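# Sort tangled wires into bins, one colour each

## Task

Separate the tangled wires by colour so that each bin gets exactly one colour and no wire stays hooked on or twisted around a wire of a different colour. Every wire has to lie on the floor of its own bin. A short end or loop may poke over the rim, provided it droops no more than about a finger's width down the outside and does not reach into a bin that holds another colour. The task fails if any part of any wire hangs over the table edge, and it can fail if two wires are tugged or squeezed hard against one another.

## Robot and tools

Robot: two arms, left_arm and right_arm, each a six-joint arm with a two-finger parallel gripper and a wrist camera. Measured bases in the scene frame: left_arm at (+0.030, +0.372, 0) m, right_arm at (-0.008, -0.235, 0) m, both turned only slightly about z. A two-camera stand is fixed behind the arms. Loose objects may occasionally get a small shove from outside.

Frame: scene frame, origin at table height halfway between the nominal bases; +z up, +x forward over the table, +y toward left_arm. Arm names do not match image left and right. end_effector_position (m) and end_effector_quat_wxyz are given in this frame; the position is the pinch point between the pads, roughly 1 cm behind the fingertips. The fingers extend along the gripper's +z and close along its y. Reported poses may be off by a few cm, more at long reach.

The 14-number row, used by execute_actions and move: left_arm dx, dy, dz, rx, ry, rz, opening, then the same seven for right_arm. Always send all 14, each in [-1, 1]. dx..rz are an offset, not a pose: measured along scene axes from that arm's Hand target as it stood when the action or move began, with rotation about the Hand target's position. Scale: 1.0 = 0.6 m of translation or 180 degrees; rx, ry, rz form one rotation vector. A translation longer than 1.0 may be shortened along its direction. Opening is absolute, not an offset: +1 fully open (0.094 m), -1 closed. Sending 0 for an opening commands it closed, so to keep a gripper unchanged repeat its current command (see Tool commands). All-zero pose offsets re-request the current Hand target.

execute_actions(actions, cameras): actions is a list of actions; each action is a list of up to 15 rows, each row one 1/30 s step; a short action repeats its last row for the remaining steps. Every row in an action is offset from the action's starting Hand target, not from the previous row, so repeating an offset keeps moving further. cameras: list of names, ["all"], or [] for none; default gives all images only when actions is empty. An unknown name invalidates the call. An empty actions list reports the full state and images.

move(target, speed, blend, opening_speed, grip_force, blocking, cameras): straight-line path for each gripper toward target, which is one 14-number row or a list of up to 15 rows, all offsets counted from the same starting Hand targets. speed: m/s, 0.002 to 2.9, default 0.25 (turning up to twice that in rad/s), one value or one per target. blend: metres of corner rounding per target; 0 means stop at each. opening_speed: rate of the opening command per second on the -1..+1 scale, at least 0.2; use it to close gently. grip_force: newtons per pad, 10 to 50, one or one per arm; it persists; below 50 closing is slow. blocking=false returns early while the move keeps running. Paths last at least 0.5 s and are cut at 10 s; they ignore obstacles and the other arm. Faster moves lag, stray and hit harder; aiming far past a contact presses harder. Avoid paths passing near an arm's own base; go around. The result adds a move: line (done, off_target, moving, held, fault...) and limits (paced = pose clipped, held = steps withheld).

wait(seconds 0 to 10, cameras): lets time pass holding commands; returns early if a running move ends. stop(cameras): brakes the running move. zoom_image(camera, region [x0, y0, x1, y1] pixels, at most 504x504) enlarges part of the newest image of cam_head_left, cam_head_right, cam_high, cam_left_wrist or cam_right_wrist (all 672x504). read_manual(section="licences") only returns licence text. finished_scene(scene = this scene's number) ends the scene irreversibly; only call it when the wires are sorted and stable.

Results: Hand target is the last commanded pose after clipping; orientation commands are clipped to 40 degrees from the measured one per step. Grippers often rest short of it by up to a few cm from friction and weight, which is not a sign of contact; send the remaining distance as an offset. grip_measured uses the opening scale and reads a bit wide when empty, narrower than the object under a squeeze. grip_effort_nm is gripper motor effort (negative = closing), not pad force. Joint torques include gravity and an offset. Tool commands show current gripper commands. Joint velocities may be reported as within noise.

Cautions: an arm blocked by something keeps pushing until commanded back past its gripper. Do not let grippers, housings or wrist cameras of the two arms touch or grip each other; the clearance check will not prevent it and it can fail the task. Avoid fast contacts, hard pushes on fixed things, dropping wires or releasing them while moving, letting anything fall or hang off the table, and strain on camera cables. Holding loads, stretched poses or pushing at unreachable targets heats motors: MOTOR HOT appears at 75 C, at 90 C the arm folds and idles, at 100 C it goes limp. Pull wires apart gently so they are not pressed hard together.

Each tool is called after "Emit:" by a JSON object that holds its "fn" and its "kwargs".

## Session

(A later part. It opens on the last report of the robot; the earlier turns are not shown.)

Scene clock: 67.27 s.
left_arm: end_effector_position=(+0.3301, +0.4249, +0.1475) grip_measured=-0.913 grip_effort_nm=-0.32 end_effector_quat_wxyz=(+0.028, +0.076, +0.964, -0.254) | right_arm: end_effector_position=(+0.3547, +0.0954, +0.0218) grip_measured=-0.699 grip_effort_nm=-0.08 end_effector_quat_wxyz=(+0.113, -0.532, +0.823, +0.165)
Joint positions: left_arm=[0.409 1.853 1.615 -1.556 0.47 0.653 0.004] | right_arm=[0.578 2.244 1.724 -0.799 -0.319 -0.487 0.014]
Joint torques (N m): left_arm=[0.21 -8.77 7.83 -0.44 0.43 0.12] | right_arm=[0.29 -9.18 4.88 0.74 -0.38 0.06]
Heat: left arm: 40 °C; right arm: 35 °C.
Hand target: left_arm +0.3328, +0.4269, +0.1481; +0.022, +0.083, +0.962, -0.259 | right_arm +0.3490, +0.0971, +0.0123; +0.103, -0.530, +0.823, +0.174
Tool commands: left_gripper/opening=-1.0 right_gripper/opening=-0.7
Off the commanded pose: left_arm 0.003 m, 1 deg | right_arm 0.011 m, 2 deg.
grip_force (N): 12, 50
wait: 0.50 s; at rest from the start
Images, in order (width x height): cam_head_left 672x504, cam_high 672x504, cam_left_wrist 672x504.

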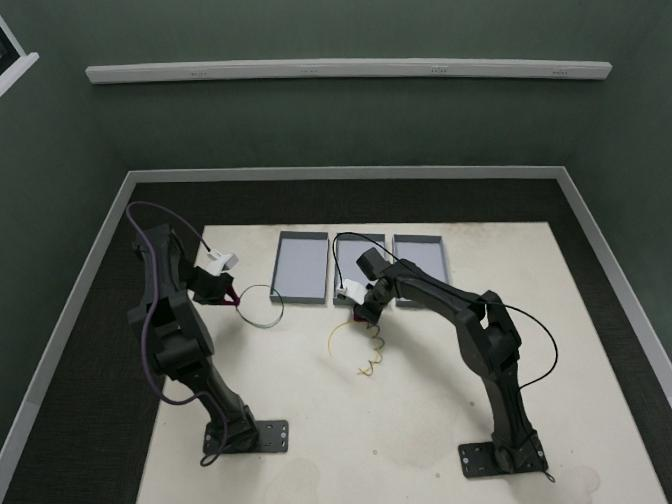

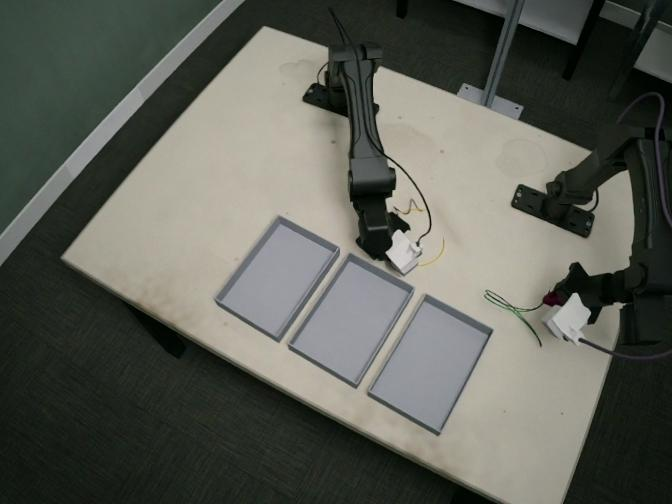

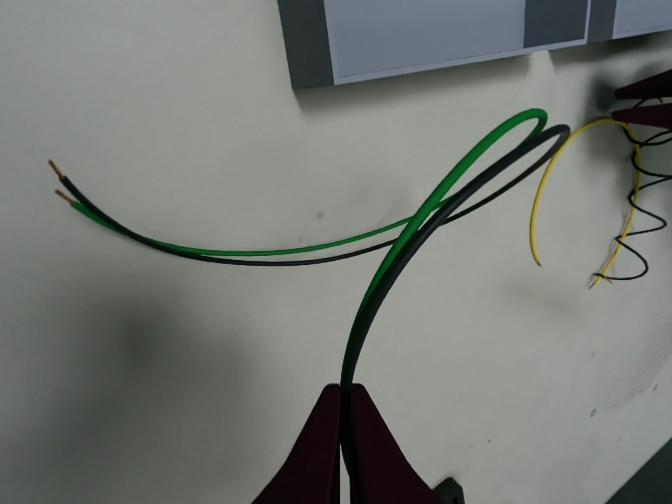

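Emit:
{"fn": "move", "kwargs": {"target": [-0.1,-0.04,-0.18,0,0,0,-1,0,0,0.0,0,0,0,-0.7], "cameras": ["cam_high","cam_left_wrist","cam_head_left"], "speed": 0.12}}

Emit:
{"fn": "zoom_image", "kwargs": {"camera": "cam_high", "region": [470, 230, 620, 350]}}

Scene clock: 69.40 s.
left_arm: end_effector_position=(+0.2708, +0.4012, +0.0369) grip_measured=-0.913 grip_effort_nm=-0.32 end_effector_quat_wxyz=(+0.006, +0.075, +0.961, -0.265) | right_arm: end_effector_position=(+0.3547, +0.0954, +0.0218) grip_measured=-0.699 grip_effort_nm=-0.08 end_effector_quat_wxyz=(+0.113, -0.532, +0.823, +0.165)
Joint positions: left_arm=[0.421 1.767 1.04 -1.125 0.462 0.677 0.004] | right_arm=[0.578 2.244 1.724 -0.799 -0.319 -0.487 0.014]
Joint torques (N m): left_arm=[0.5 -10.7 4.66 -0.32 0.45 0.13] | right_arm=[0.27 -9.22 4.86 0.74 -0.37 0.07]
Heat: left arm: 40 °C; right arm: 35 °C.
Hand target: left_arm +0.2729, +0.4030, +0.0401; +0.022, +0.083, +0.962, -0.259 | right_arm +0.3490, +0.0971, +0.0123; +0.103, -0.530, +0.823, +0.174
Off the commanded pose: left_arm 0.004 m, 2 deg | right_arm 0.011 m, 2 deg.
grip_force (N): 12, 50
move: off_target (right_arm)
Images, in order (width x height): cam_head_left 672x504, cam_high 672x504, cam_left_wrist 672x504.

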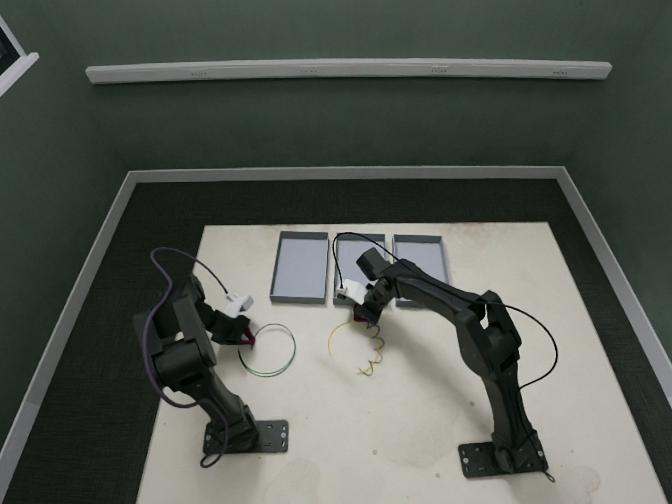

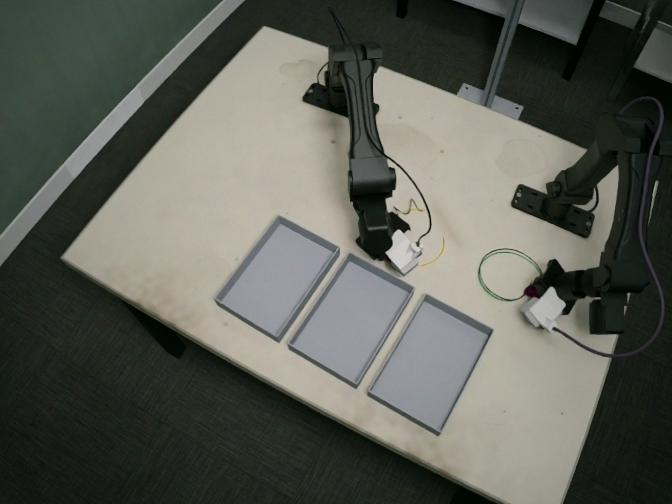

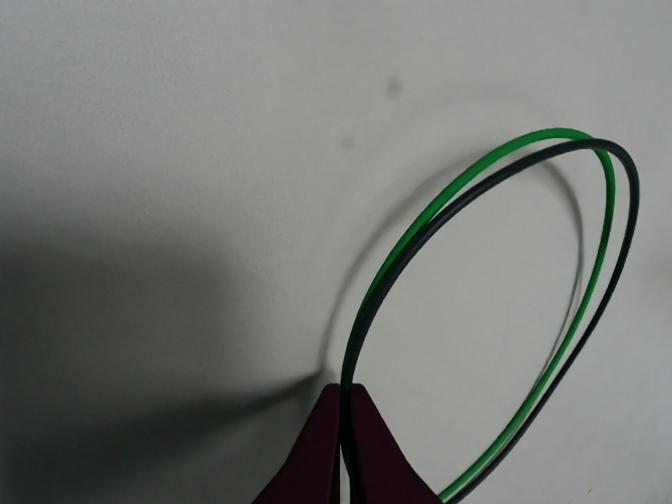

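Scaled by 3.360.

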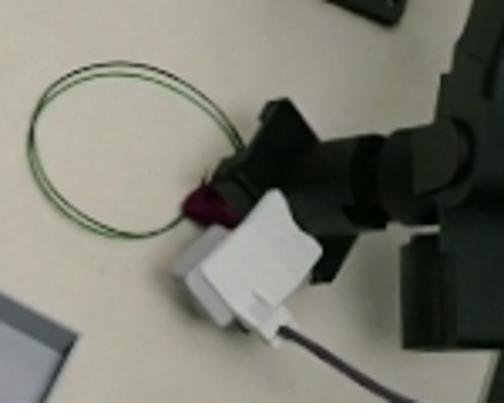

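Emit:
{"fn": "move", "kwargs": {"target": [[0,0,-0.02,0,0,0,-1,0,0,0.0,0,0,0,-0.7],[0,0,-0.02,0,0,0,-0.75,0,0,0.0,0,0,0,-0.7]], "speed": 0.08, "cameras": ["cam_left_wrist"]}}

Emit:
{"fn": "move", "kwargs": {"target": [[0,0.02,0.08,0,0,0,-0.75,0,0,0,0,0,0,-0.7],[-0.08,0.0,0.2,0.167,0,0,-0.5,0,0,0.0,0,0,0,-0.7]], "speed": 0.15, "cameras": ["cam_left_wrist","cam_head_left","cam_high"]}}

Scene clock: 71.17 s.
left_arm: end_effector_position=(+0.2728, +0.4022, +0.0297) grip_measured=-0.752 grip_effort_nm=0.12 end_effector_quat_wxyz=(+0.016, +0.078, +0.963, -0.259) | right_arm: end_effector_position=(+0.3547, +0.0954, +0.0218) grip_measured=-0.699 grip_effort_nm=-0.08 end_effector_quat_wxyz=(+0.113, -0.532, +0.823, +0.165)
Joint positions: left_arm=[0.421 1.767 1.014 -1.075 0.462 0.677 0.012] | right_arm=[0.578 2.244 1.724 -0.799 -0.319 -0.487 0.014]
Joint torques (N m): left_arm=[0.51 -8.4 4.52 -0.28 0.45 0.13] | right_arm=[0.29 -9.21 4.83 0.74 -0.37 0.07]
Heat: left arm: 39 °C; right arm: 35 °C.
Hand target: left_arm +0.2728, +0.4029, +0.0281; +0.022, +0.083, +0.962, -0.259 | right_arm +0.3490, +0.0971, +0.0123; +0.103, -0.530, +0.823, +0.174
Off the commanded pose: left_arm 0.002 m, 1 deg | right_arm 0.011 m, 2 deg.
grip_force (N): 12, 50
move: off_target (right_arm)
Images, in order (width x height): cam_left_wrist 672x504.

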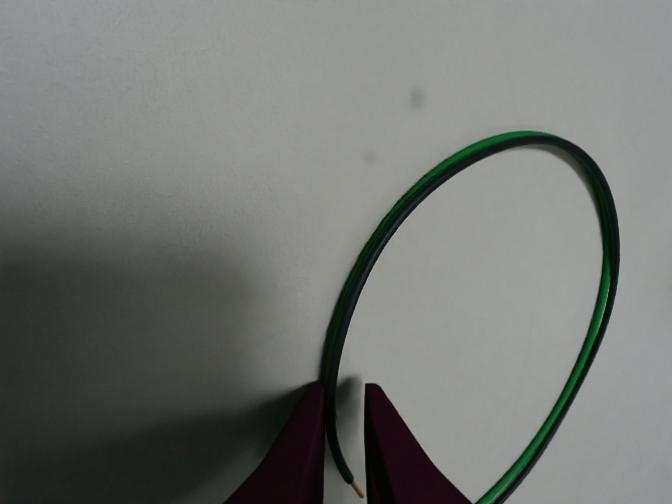

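Scene clock: 75.17 s.
left_arm: end_effector_position=(+0.2219, +0.4016, +0.1394) grip_measured=-0.502 grip_effort_nm=0.10 end_effector_quat_wxyz=(-0.013, +0.088, +0.996, -0.009) | right_arm: end_effector_position=(+0.3547, +0.0954, +0.0218) grip_measured=-0.699 grip_effort_nm=-0.08 end_effector_quat_wxyz=(+0.113, -0.532, +0.823, +0.165)
Joint positions: left_arm=[0.126 1.306 1.131 -1.426 0.012 0.335 0.023] | right_arm=[0.578 2.244 1.724 -0.799 -0.319 -0.487 0.014]
Joint torques (N m): left_arm=[-0.46 -5.72 8.58 0 -0.07 -0.11] | right_arm=[0.27 -9.18 4.85 0.74 -0.37 0.06]
Heat: left arm: 40 °C; right arm: 35 °C.
Hand target: left_arm +0.2249, +0.4029, +0.1482; +0.000, +0.086, +0.996, -0.001 | right_arm +0.3490, +0.0971, +0.0123; +0.103, -0.530, +0.823, +0.174
Off the commanded pose: left_arm 0.009 m, 2 deg | right_arm 0.011 m, 2 deg.
grip_force (N): 12, 50
move: off_target (right_arm)
Images, in order (width x height): cam_head_left 672x504, cam_high 672x504, cam_left_wrist 672x504.

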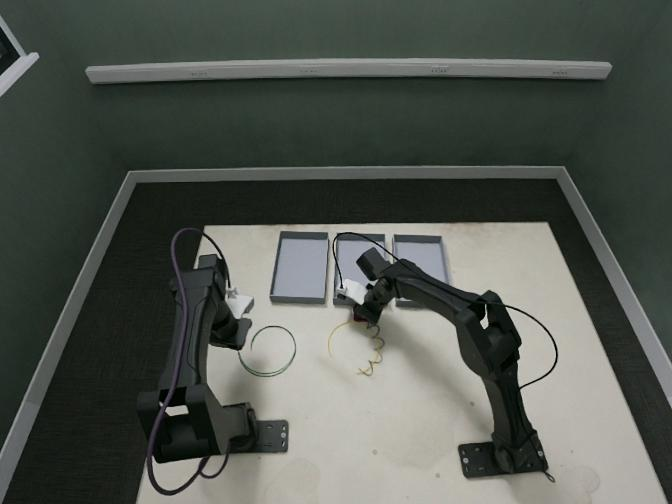

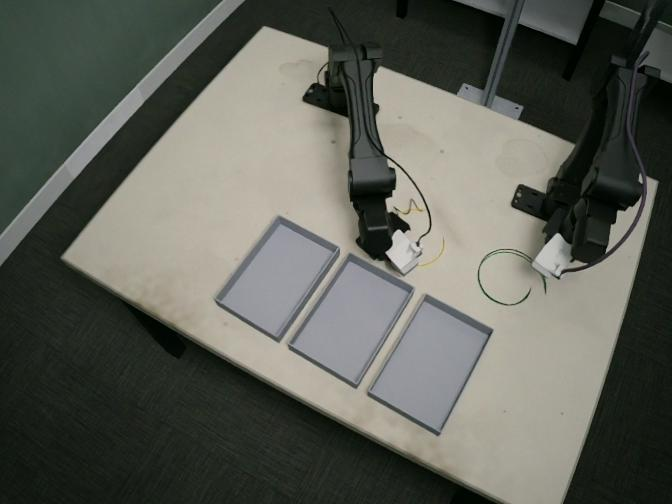

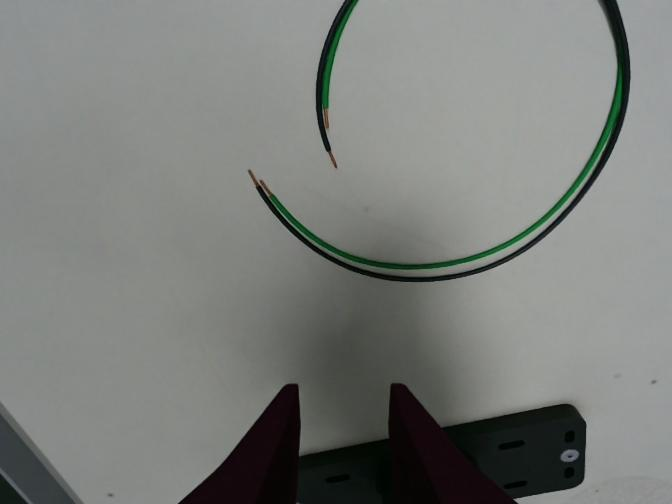

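Emit:
{"fn": "move", "kwargs": {"target": [[0.048,-0.008,-0.139,0,0,0.06,-0.6,0,0,0,0,0,0,-0.7]], "speed": 0.15, "cameras": ["cam_left_wrist"]}}

Scene clock: 77.43 s.
left_arm: end_effector_position=(+0.2534, +0.3978, +0.0681) grip_measured=-0.598 grip_effort_nm=-0.09 end_effector_quat_wxyz=(+0.002, -0.007, +1.000, -0.005) | right_arm: end_effector_position=(+0.3547, +0.0954, +0.0218) grip_measured=-0.699 grip_effort_nm=-0.08 end_effector_quat_wxyz=(+0.113, -0.532, +0.823, +0.165)
Joint positions: left_arm=[0.087 1.42 0.936 -1.084 0.011 0.107 0.019] | right_arm=[0.578 2.244 1.724 -0.799 -0.319 -0.487 0.014]
Joint torques (N m): left_arm=[-0.55 -4.88 5.72 0.3 -0.07 -0.13] | right_arm=[0.28 -9.2 4.83 0.74 -0.36 0.08]
Heat: left arm: 40 °C; right arm: 35 °C.
Hand target: left_arm +0.2536, +0.3982, +0.0647; +0.000, -0.008, +1.000, -0.001 | right_arm +0.3490, +0.0971, +0.0123; +0.103, -0.530, +0.823, +0.174
Off the commanded pose: left_arm 0.003 m, 1 deg | right_arm 0.011 m, 2 deg.
grip_force (N): 12, 50
move: off_target (right_arm)
Images, in order (width x height): cam_left_wrist 672x504.

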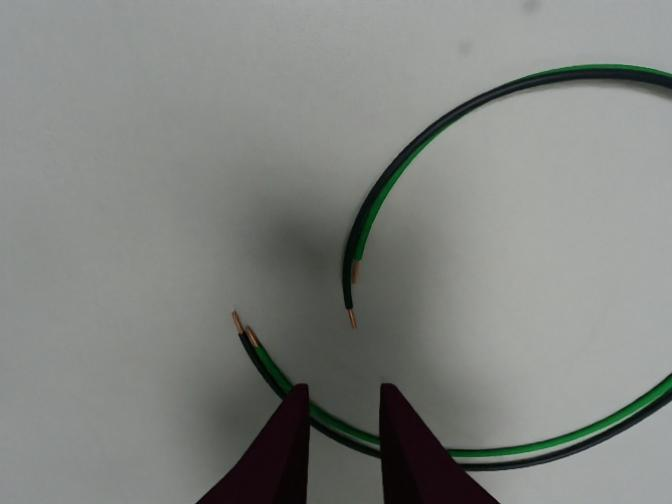

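Emit:
{"fn": "move", "kwargs": {"target": [[0,0,-0.062,0,0,0,-0.6,0,0,0,0,0,0,-0.7]], "speed": 0.1, "cameras": ["cam_left_wrist"]}}

Scene clock: 78.50 s.
left_arm: end_effector_position=(+0.2488, +0.3972, +0.0318) grip_measured=-0.598 grip_effort_nm=-0.09 end_effector_quat_wxyz=(-0.008, -0.007, +1.000, -0.007) | right_arm: end_effector_position=(+0.3547, +0.0954, +0.0218) grip_measured=-0.699 grip_effort_nm=-0.08 end_effector_quat_wxyz=(+0.113, -0.532, +0.823, +0.165)
Joint positions: left_arm=[0.087 1.469 0.826 -0.945 0.011 0.106 0.019] | right_arm=[0.578 2.244 1.724 -0.799 -0.319 -0.487 0.014]
Joint torques (N m): left_arm=[-0.55 -4.79 5.33 0.53 -0.06 -0.12] | right_arm=[0.28 -9.18 4.86 0.74 -0.36 0.07]
Heat: left arm: 40 °C; right arm: 35 °C.
Hand target: left_arm +0.2537, +0.3982, +0.0276; +0.000, -0.008, +1.000, -0.001 | right_arm +0.3490, +0.0971, +0.0123; +0.103, -0.530, +0.823, +0.174
Off the commanded pose: left_arm 0.007 m, 1 deg | right_arm 0.011 m, 2 deg.
grip_force (N): 12, 50
move: off_target (right_arm)
Images, in order (width x height): cam_left_wrist 672x504.

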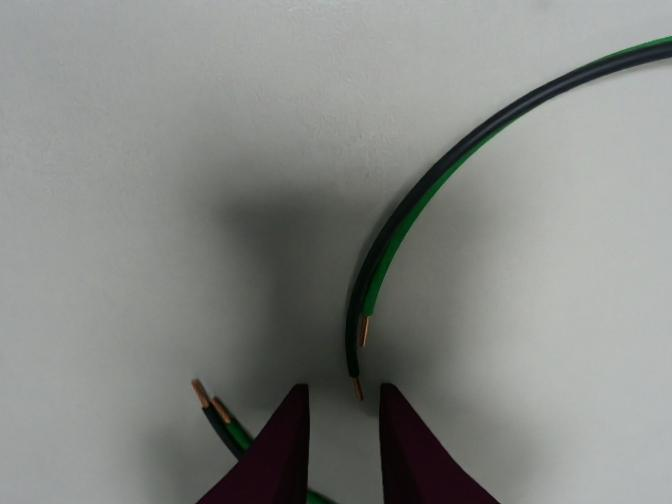

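Emit:
{"fn": "move", "kwargs": {"target": [[0.012,0,0.015,0,0,0,-0.6,0,0,0,0,0,0,-0.7],[0.014,0,-0.002,0,0,0,-0.6,0,0,0,0,0,0,-0.7]], "speed": 0.1, "cameras": ["cam_left_wrist"]}}

Scene clock: 79.83 s.
left_arm: end_effector_position=(+0.2565, +0.3974, +0.0315) grip_measured=-0.598 grip_effort_nm=-0.09 end_effector_quat_wxyz=(-0.005, -0.007, +1.000, -0.006) | right_arm: end_effector_position=(+0.3547, +0.0954, +0.0218) grip_measured=-0.699 grip_effort_nm=-0.08 end_effector_quat_wxyz=(+0.113, -0.532, +0.823, +0.165)
Joint positions: left_arm=[0.083 1.494 0.847 -0.935 0.01 0.102 0.019] | right_arm=[0.578 2.244 1.724 -0.799 -0.319 -0.487 0.014]
Joint torques (N m): left_arm=[-0.59 -4.26 5.71 0.53 -0.06 -0.11] | right_arm=[0.28 -9.2 4.86 0.74 -0.37 0.07]
Heat: left arm: 40 °C; right arm: 35 °C.
Hand target: left_arm +0.2620, +0.3981, +0.0263; +0.000, -0.008, +1.000, -0.001 | right_arm +0.3490, +0.0971, +0.0123; +0.103, -0.530, +0.823, +0.174
Off the commanded pose: left_arm 0.008 m, 1 deg | right_arm 0.011 m, 2 deg.
grip_force (N): 12, 50
move: off_target (right_arm)
Images, in order (width x height): cam_left_wrist 672x504.

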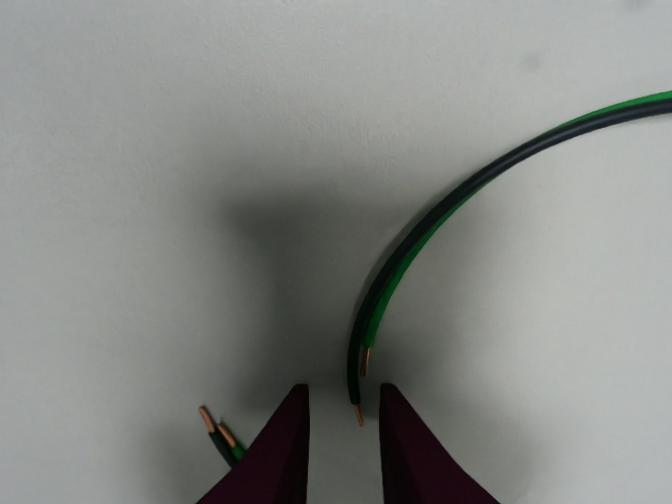

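Good. Close.

Emit:
{"fn": "move", "kwargs": {"target": [[0,0,0,0,0,0,-1,0,0,0,0,0,0,-0.7]], "grip_force": [15,50], "cameras": ["cam_left_wrist"]}}

Emit:
{"fn": "move", "kwargs": {"target": [[0.0,0.0,0.1,0,0,0,-1,0,0,0,0,0,0,-0.7]], "speed": 0.08, "cameras": ["cam_left_wrist","cam_high"]}}

Scene clock: 82.03 s.
left_arm: end_effector_position=(+0.2579, +0.4013, +0.0315) grip_measured=-0.922 grip_effort_nm=-0.35 end_effector_quat_wxyz=(-0.002, -0.007, +1.000, +0.005) | right_arm: end_effector_position=(+0.3547, +0.0954, +0.0218) grip_measured=-0.699 grip_effort_nm=-0.08 end_effector_quat_wxyz=(+0.113, -0.532, +0.823, +0.165)
Joint positions: left_arm=[0.083 1.494 0.847 -0.928 -0.01 0.102 0.004] | right_arm=[0.578 2.244 1.724 -0.799 -0.319 -0.487 0.014]
Joint torques (N m): left_arm=[-0.59 -4.25 5.72 0.46 0.17 -0.11] | right_arm=[0.29 -9.2 4.9 0.74 -0.37 0.08]
Heat: left arm: 40 °C; right arm: 35 °C.
Hand target: left_arm +0.2620, +0.3981, +0.0263; +0.000, -0.008, +1.000, -0.001 | right_arm +0.3490, +0.0971, +0.0123; +0.103, -0.530, +0.823, +0.174
Off the commanded pose: left_arm 0.007 m, 1 deg | right_arm 0.011 m, 2 deg.
grip_force (N): 15, 50
move: off_target (right_arm)
Images, in order (width x height): cam_left_wrist 672x504.

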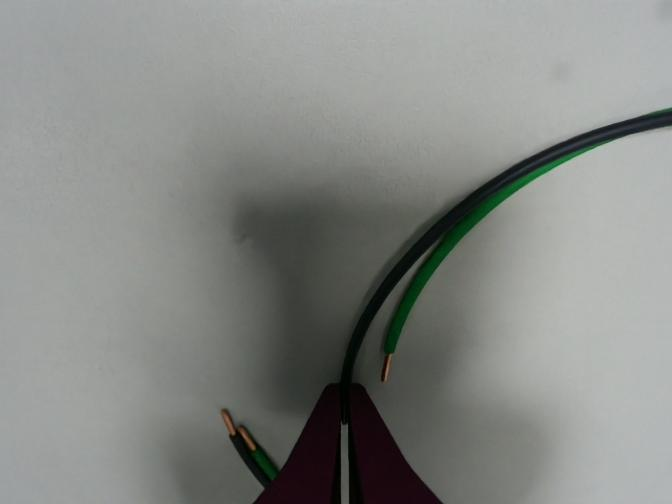

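Scene clock: 83.50 s.
left_arm: end_effector_position=(+0.2572, +0.4011, +0.0778) grip_measured=-0.924 grip_effort_nm=-0.38 end_effector_quat_wxyz=(-0.015, -0.007, +1.000, +0.003) | right_arm: end_effector_position=(+0.3547, +0.0954, +0.0218) grip_measured=-0.699 grip_effort_nm=-0.08 end_effector_quat_wxyz=(+0.113, -0.532, +0.823, +0.165)
Joint positions: left_arm=[0.083 1.458 1.008 -1.149 -0.01 0.102 0.004] | right_arm=[0.578 2.244 1.724 -0.799 -0.319 -0.487 0.014]
Joint torques (N m): left_arm=[-0.55 -7.69 8.01 0.01 0.17 -0.11] | right_arm=[0.28 -9.18 4.85 0.74 -0.36 0.07]
Heat: left arm: 40 °C; right arm: 35 °C.
Hand target: left_arm +0.2620, +0.3981, +0.0863; +0.000, -0.008, +1.000, -0.001 | right_arm +0.3490, +0.0971, +0.0123; +0.103, -0.530, +0.823, +0.174
Off the commanded pose: left_arm 0.010 m, 2 deg | right_arm 0.011 m, 2 deg.
grip_force (N): 15, 50
move: off_target (right_arm)
Images, in order (width x height): cam_high 672x504, cam_left_wrist 672x504.

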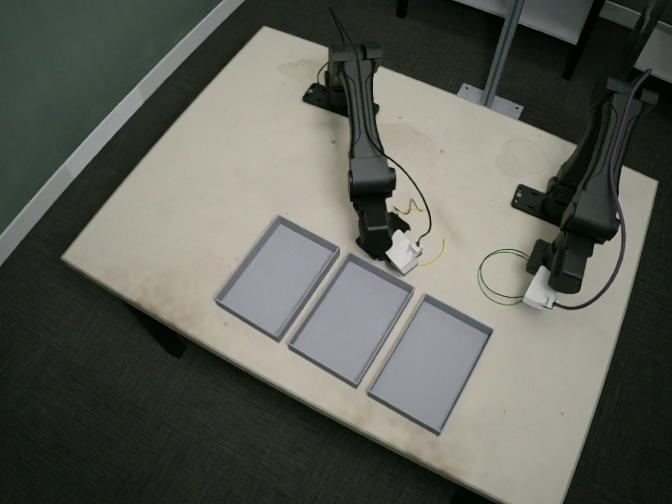

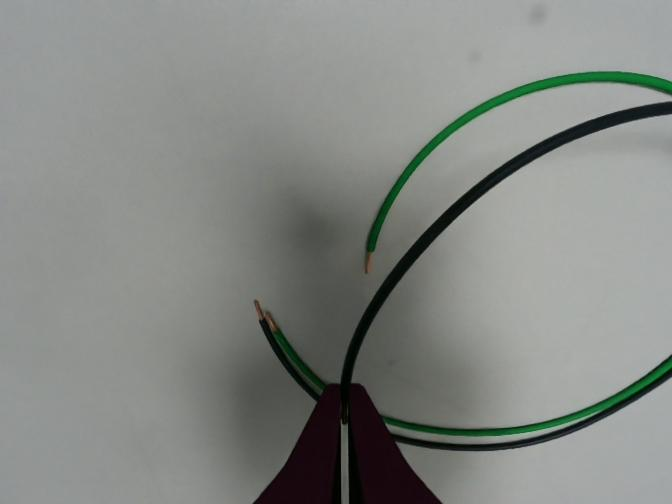

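Emit:
{"fn": "move", "kwargs": {"target": [[0,-0.02,0.2,0,0,0,-1,0,0,0.2,0,0,0,-0.6],[0.05,-0.05,0.3,0,0,0,-1,-0.05,-0.5,0.3,0,0,0,-0.6]], "speed": 0.15, "cameras": ["all"]}}

Scene clock: 88.70 s.
left_arm: end_effector_position=(+0.2936, +0.3713, +0.2565) grip_measured=-0.924 grip_effort_nm=-0.38 end_effector_quat_wxyz=(+0.133, -0.006, +0.991, +0.002) | right_arm: end_effector_position=(+0.3216, -0.2083, +0.1811) grip_measured=-0.601 grip_effort_nm=0.07 end_effector_quat_wxyz=(+0.105, -0.520, +0.833, +0.157)
Joint positions: left_arm=[-0.045 1.403 1.656 -1.557 -0.009 -0.022 0.004] | right_arm=[-0.169 1.819 1.755 -1.544 -0.379 -1.25 0.019]
Joint torques (N m): left_arm=[-0.53 -6.61 8.06 0.69 0.13 -0.12] | right_arm=[0.25 -8.81 6.15 0.04 -0.49 -0.15]
Heat: left arm: 40 °C; right arm: 34 °C.
Hand target: left_arm +0.2919, +0.3682, +0.2663; +0.000, -0.008, +1.000, -0.001 | right_arm +0.3190, -0.2029, +0.1923; +0.103, -0.530, +0.823, +0.174
Off the commanded pose: left_arm 0.010 m, 15 deg | right_arm 0.013 m, 2 deg.
joint sent to its limit (left arm) — joint 4 (wrist pitch), lower limit. The joint targets are off in orientation, not in position.
joint sent to its limit (right arm) — joint 4 (wrist pitch), lower limit. The joint targets are off in orientation, not in position.
grip_force (N): 15, 50
move: off_target (left_arm, right_arm)

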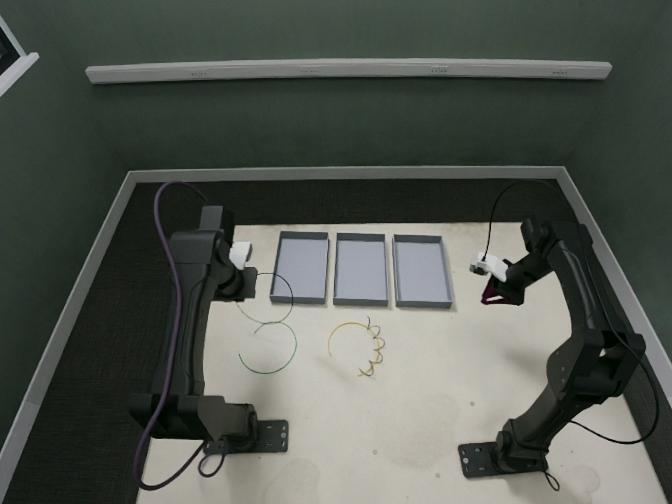

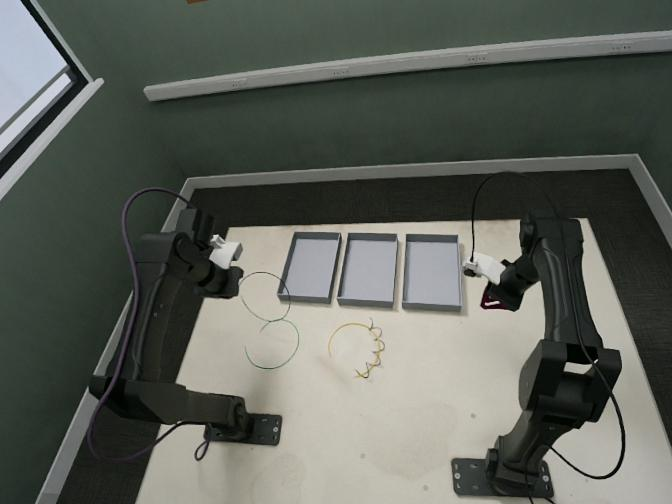

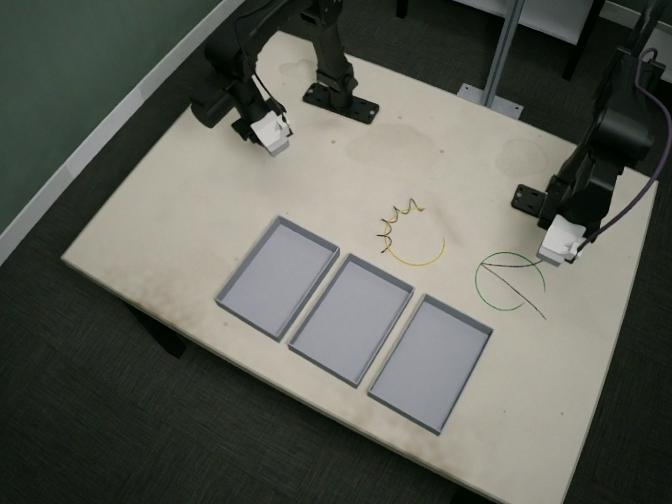

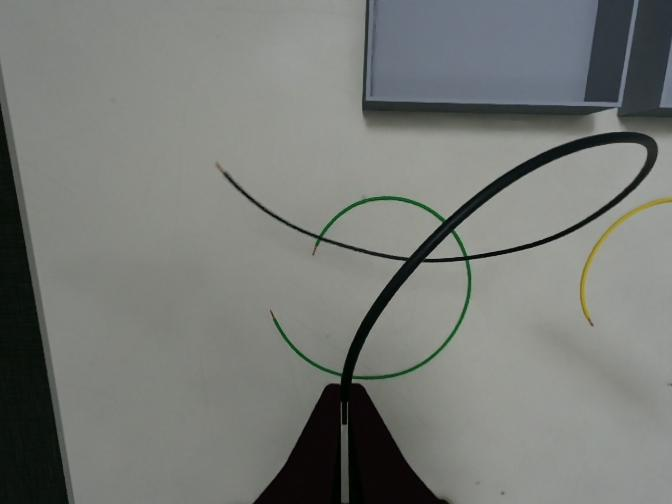

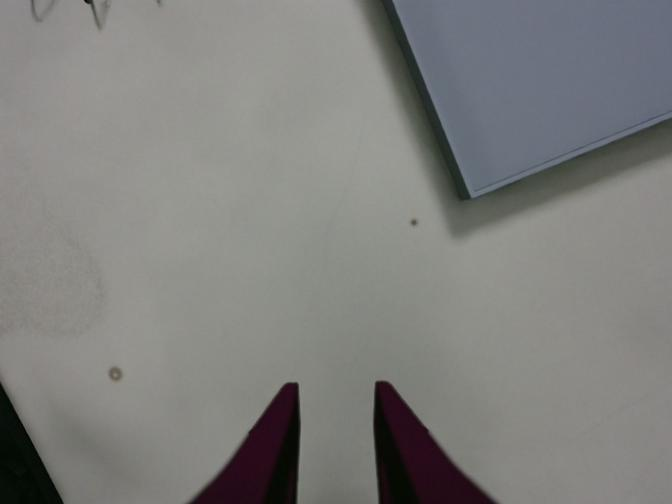

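Emit:
{"fn": "move", "kwargs": {"target": [[0.3,-0.35,0.0,0,0,0,-1,0,0,0,0,0,0,-0.6]], "speed": 0.15, "cameras": ["all"]}}

Scene clock: 91.63 s.
left_arm: end_effector_position=(+0.4697, +0.1610, +0.2689) grip_measured=-0.924 grip_effort_nm=-0.38 end_effector_quat_wxyz=(+0.215, -0.003, +0.972, -0.098) | right_arm: end_effector_position=(+0.3216, -0.2083, +0.1811) grip_measured=-0.601 grip_effort_nm=0.07 end_effector_quat_wxyz=(+0.105, -0.520, +0.833, +0.157)
Joint positions: left_arm=[-0.487 2.227 2.693 -1.559 -0.014 -0.456 0.004] | right_arm=[-0.169 1.819 1.755 -1.544 -0.379 -1.251 0.019]
Joint torques (N m): left_arm=[-0.02 -12.05 7.62 1.15 0.11 -0.11] | right_arm=[0.24 -8.8 6.16 0.04 -0.49 -0.14]
Heat: left arm: 40 °C; right arm: 34 °C.
Hand target: left_arm +0.4719, +0.1582, +0.2663; +0.000, -0.008, +1.000, -0.001 | right_arm +0.3190, -0.2029, +0.1923; +0.103, -0.530, +0.823, +0.174
Off the commanded pose: left_arm 0.004 m, 27 deg | right_arm 0.013 m, 2 deg.
joint sent to its limit (left arm) — joint 4 (wrist pitch), lower limit. The joint targets are off in orientation, not in position.
joint sent to its limit (right arm) — joint 4 (wrist pitch), lower limit. The joint targets are off in orientation, not in position.
grip_force (N): 15, 50
move: off_target (left_arm, right_arm)

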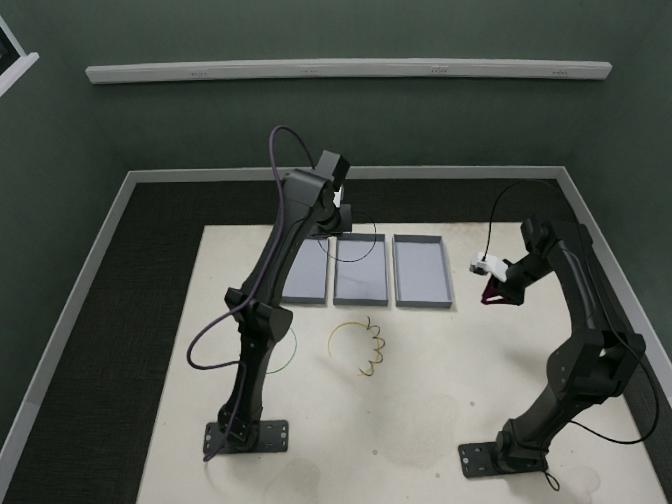

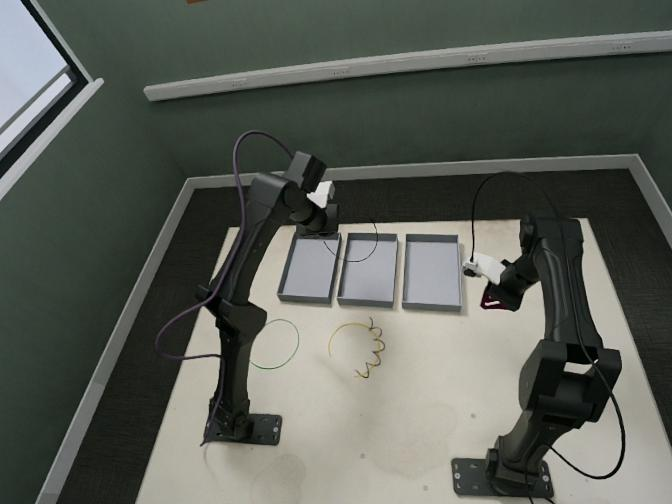

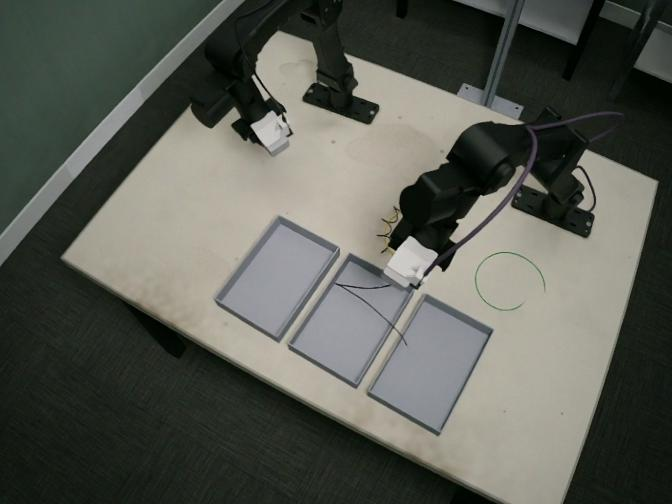

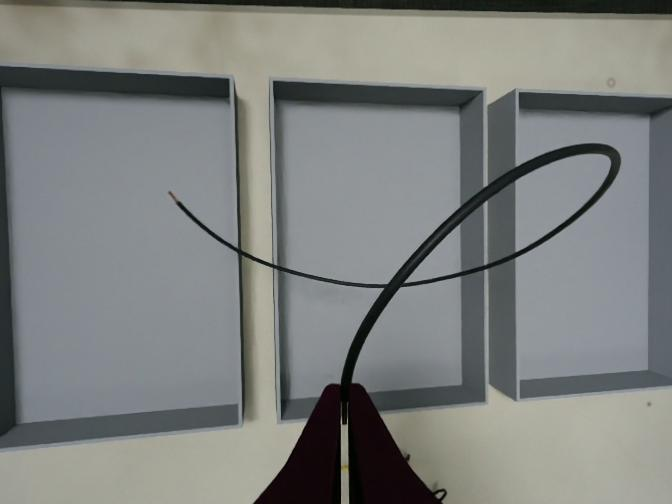

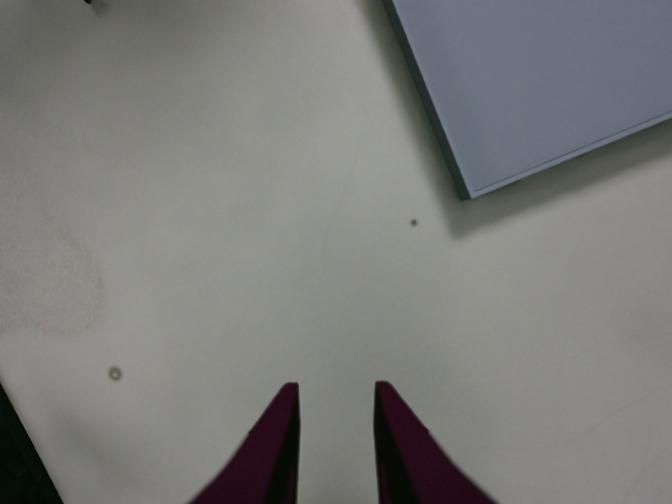

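Emit:
{"fn": "move", "kwargs": {"target": [[0.015,-0.012,-0.2,0,0,0,-1,0,0,0,0,0,0,-0.6]], "speed": 0.12, "cameras": ["cam_head_right","cam_high","cam_left_wrist"]}}

Scene clock: 94.40 s.
left_arm: end_effector_position=(+0.4829, +0.1535, +0.1588) grip_measured=-0.924 grip_effort_nm=-0.38 end_effector_quat_wxyz=(+0.105, -0.005, +0.993, -0.047) | right_arm: end_effector_position=(+0.3216, -0.2083, +0.1811) grip_measured=-0.601 grip_effort_nm=0.07 end_effector_quat_wxyz=(+0.105, -0.520, +0.833, +0.157)
Joint positions: left_arm=[-0.487 2.43 2.65 -1.559 -0.009 -0.463 0.004] | right_arm=[-0.169 1.819 1.755 -1.544 -0.379 -1.251 0.019]
Joint torques (N m): left_arm=[-0.32 -13.94 5.83 0.62 0.13 -0.12] | right_arm=[0.25 -8.83 6.16 0.04 -0.49 -0.14]
Heat: left arm: 40 °C; right arm: 34 °C.
Hand target: left_arm +0.4810, +0.1510, +0.1464; +0.000, -0.008, +1.000, -0.001 | right_arm +0.3190, -0.2029, +0.1923; +0.103, -0.530, +0.823, +0.174
Off the commanded pose: left_arm 0.013 m, 13 deg | right_arm 0.013 m, 2 deg.
joint sent to its limit (left arm) — joint 4 (wrist pitch), lower limit. The joint targets are off in orientation, not in position.
joint sent to its limit (right arm) — joint 4 (wrist pitch), lower limit. The joint targets are off in orientation, not in position.
grip_force (N): 15, 50
move: off_target (left_arm, right_arm)
Images, in order (width x height): cam_head_right 672x504, cam_high 672x504, cam_left_wrist 672x504.

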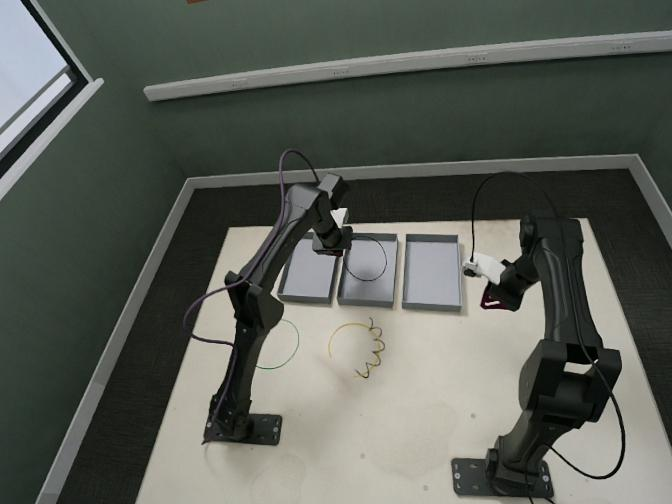

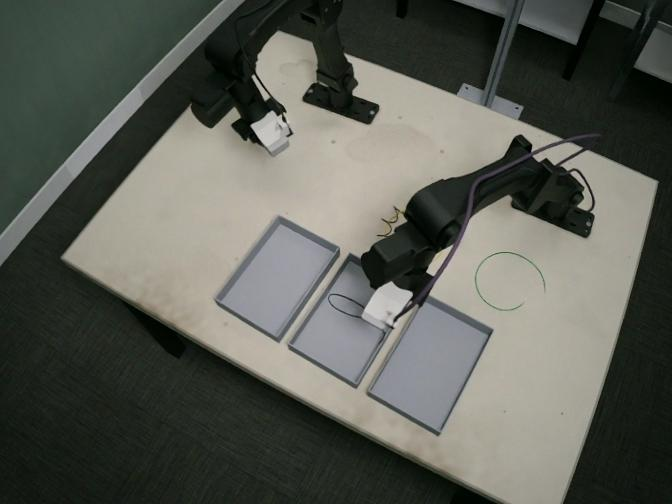

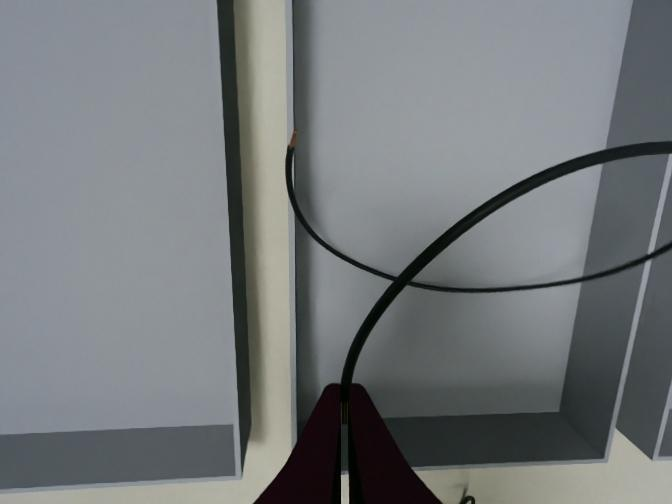

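Emit:
{"fn": "move", "kwargs": {"target": [[0.03,-0.02,-0.0,0,0,0,-1,0,0,0,0,0,0,-0.6],[0.03,-0.01,-0.135,0,0,0,-1,0,0,0,0,0,0,-0.6]], "speed": 0.12, "cameras": ["cam_head_right","cam_high","cam_left_wrist"]}}

Emit:
{"fn": "zoom_image", "kwargs": {"camera": "cam_head_right", "region": [270, 220, 410, 320]}}

Scene clock: 97.53 s.
left_arm: end_effector_position=(+0.4969, +0.1440, +0.0717) grip_measured=-0.924 grip_effort_nm=-0.37 end_effector_quat_wxyz=(+0.049, -0.006, +0.999, -0.021) | right_arm: end_effector_position=(+0.3216, -0.2083, +0.1811) grip_measured=-0.601 grip_effort_nm=0.07 end_effector_quat_wxyz=(+0.105, -0.520, +0.833, +0.157)
Joint positions: left_arm=[-0.491 2.672 2.766 -1.559 -0.007 -0.468 0.004] | right_arm=[-0.169 1.819 1.755 -1.544 -0.379 -1.251 0.019]
Joint torques (N m): left_arm=[0.51 -15.46 8.02 0.33 0.13 -0.02] | right_arm=[0.27 -8.81 6.12 0.03 -0.48 -0.13]
Heat: left arm: 40 °C; right arm: 34 °C.
Hand target: left_arm +0.4990, +0.1449, +0.0654; +0.000, -0.008, +1.000, -0.001 | right_arm +0.3190, -0.2029, +0.1923; +0.103, -0.530, +0.823, +0.174
Off the commanded pose: left_arm 0.007 m, 6 deg | right_arm 0.013 m, 2 deg.
joint sent to its limit (left arm) — joint 4 (wrist pitch), lower limit. The joint targets are off in orientation, not in position.
joint sent to its limit (right arm) — joint 4 (wrist pitch), lower limit. The joint targets are off in orientation, not in position.
grip_force (N): 15, 50
move: off_target (left_arm, right_arm)
Images, in order (width x height): cam_head_right 672x504, cam_high 672x504, cam_left_wrist 672x504.

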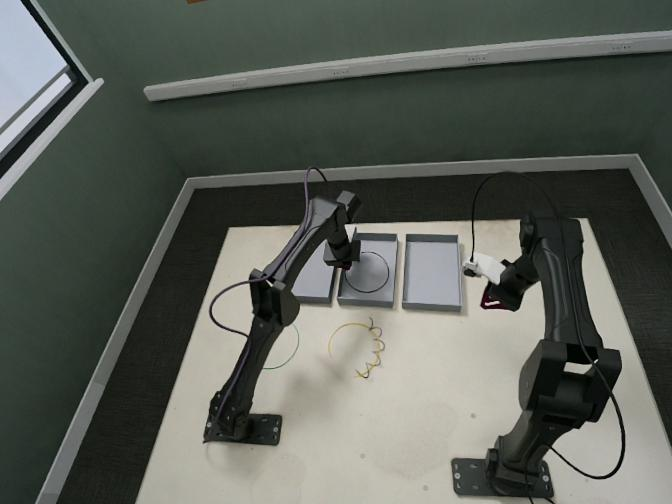

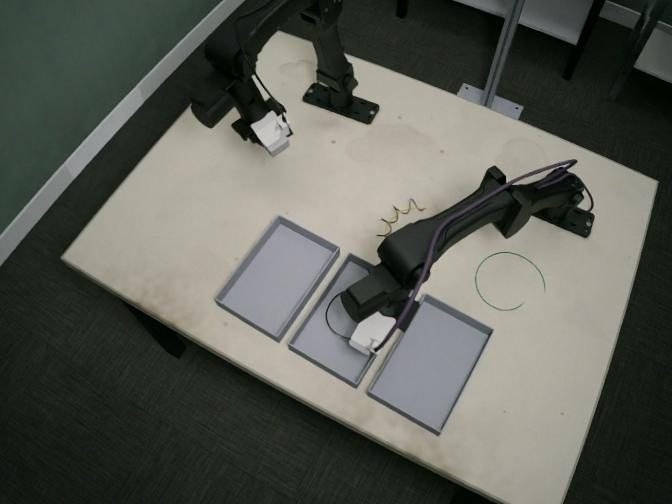

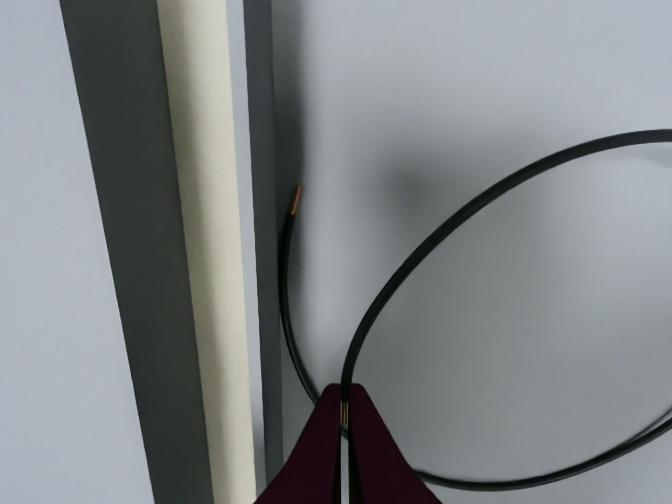

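Scaled by 3.600.

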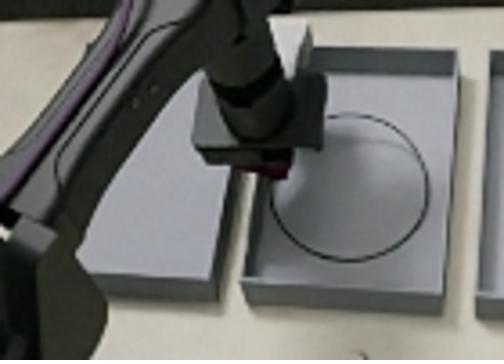

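Emit:
{"fn": "move", "kwargs": {"target": [[0.0,-0.005,-0.03,0,0,0,-1,0,0,0,0,0,0,-0.6],[0.0,-0.005,-0.03,0,0,0,-0.75,0,0,0,0,0,0,-0.6],[-0.01,-0.005,0.15,0,0,0,-0.75,0,0,0,0,0,0,-0.6]], "speed": 0.12, "cameras": ["cam_head_right","cam_left_wrist"]}}

Emit:
{"fn": "zoom_image", "kwargs": {"camera": "cam_head_right", "region": [270, 220, 410, 320]}}

Scene clock: 100.77 s.
left_arm: end_effector_position=(+0.4974, +0.1438, +0.1438) grip_measured=-0.752 grip_effort_nm=0.10 end_effector_quat_wxyz=(+0.111, -0.006, +0.992, -0.052) | right_arm: end_effector_position=(+0.3216, -0.2083, +0.1811) grip_measured=-0.601 grip_effort_nm=0.07 end_effector_quat_wxyz=(+0.105, -0.520, +0.833, +0.157)
Joint positions: left_arm=[-0.491 2.524 2.759 -1.559 -0.007 -0.469 0.012] | right_arm=[-0.169 1.819 1.755 -1.544 -0.379 -1.251 0.019]
Joint torques (N m): left_arm=[-0.47 -19.43 5.46 0.66 0.11 -0.12] | right_arm=[0.25 -8.81 6.16 0.04 -0.48 -0.14]
Heat: left arm: 40 °C; right arm: 34 °C.
Hand target: left_arm +0.4931, +0.1419, +0.1553; +0.000, -0.008, +1.000, -0.001 | right_arm +0.3190, -0.2029, +0.1923; +0.103, -0.530, +0.823, +0.174
Off the commanded pose: left_arm 0.012 m, 14 deg | right_arm 0.013 m, 2 deg.
joint sent to its limit (left arm) — joint 4 (wrist pitch), lower limit. The joint targets are off in orientation, not in position.
joint sent to its limit (right arm) — joint 4 (wrist pitch), lower limit. The joint targets are off in orientation, not in position.
grip_force (N): 15, 50
move: off_target (left_arm, right_arm); target 2's new opening was sent with left_arm's hand 0.008 m and 5 deg from that target
Images, in order (width x height): cam_head_right 672x504, cam_left_wrist 672x504.

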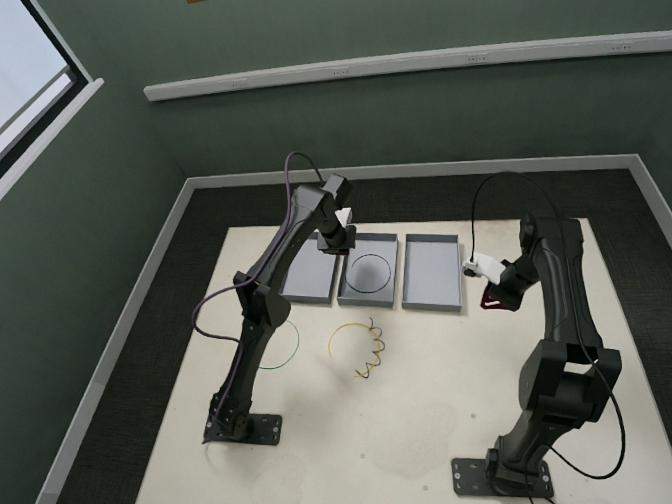

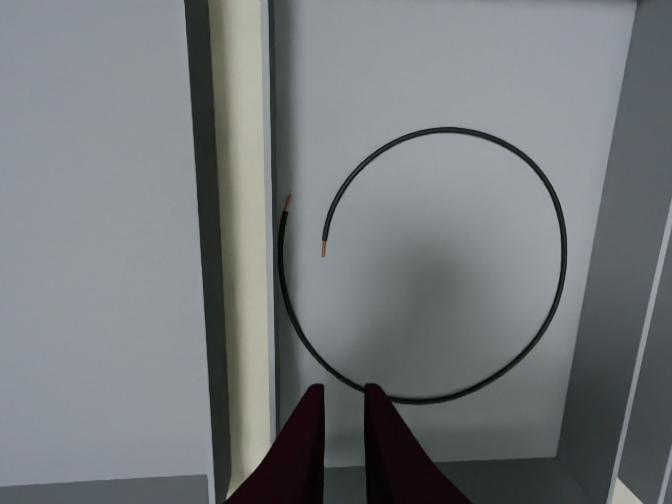

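Scaled by 3.600.

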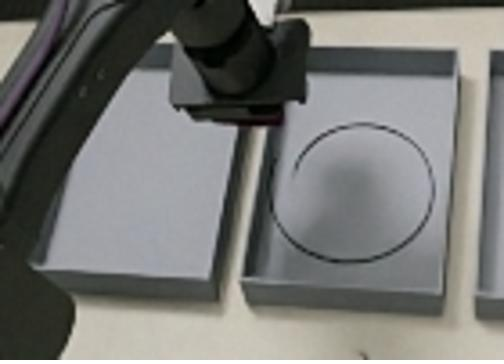

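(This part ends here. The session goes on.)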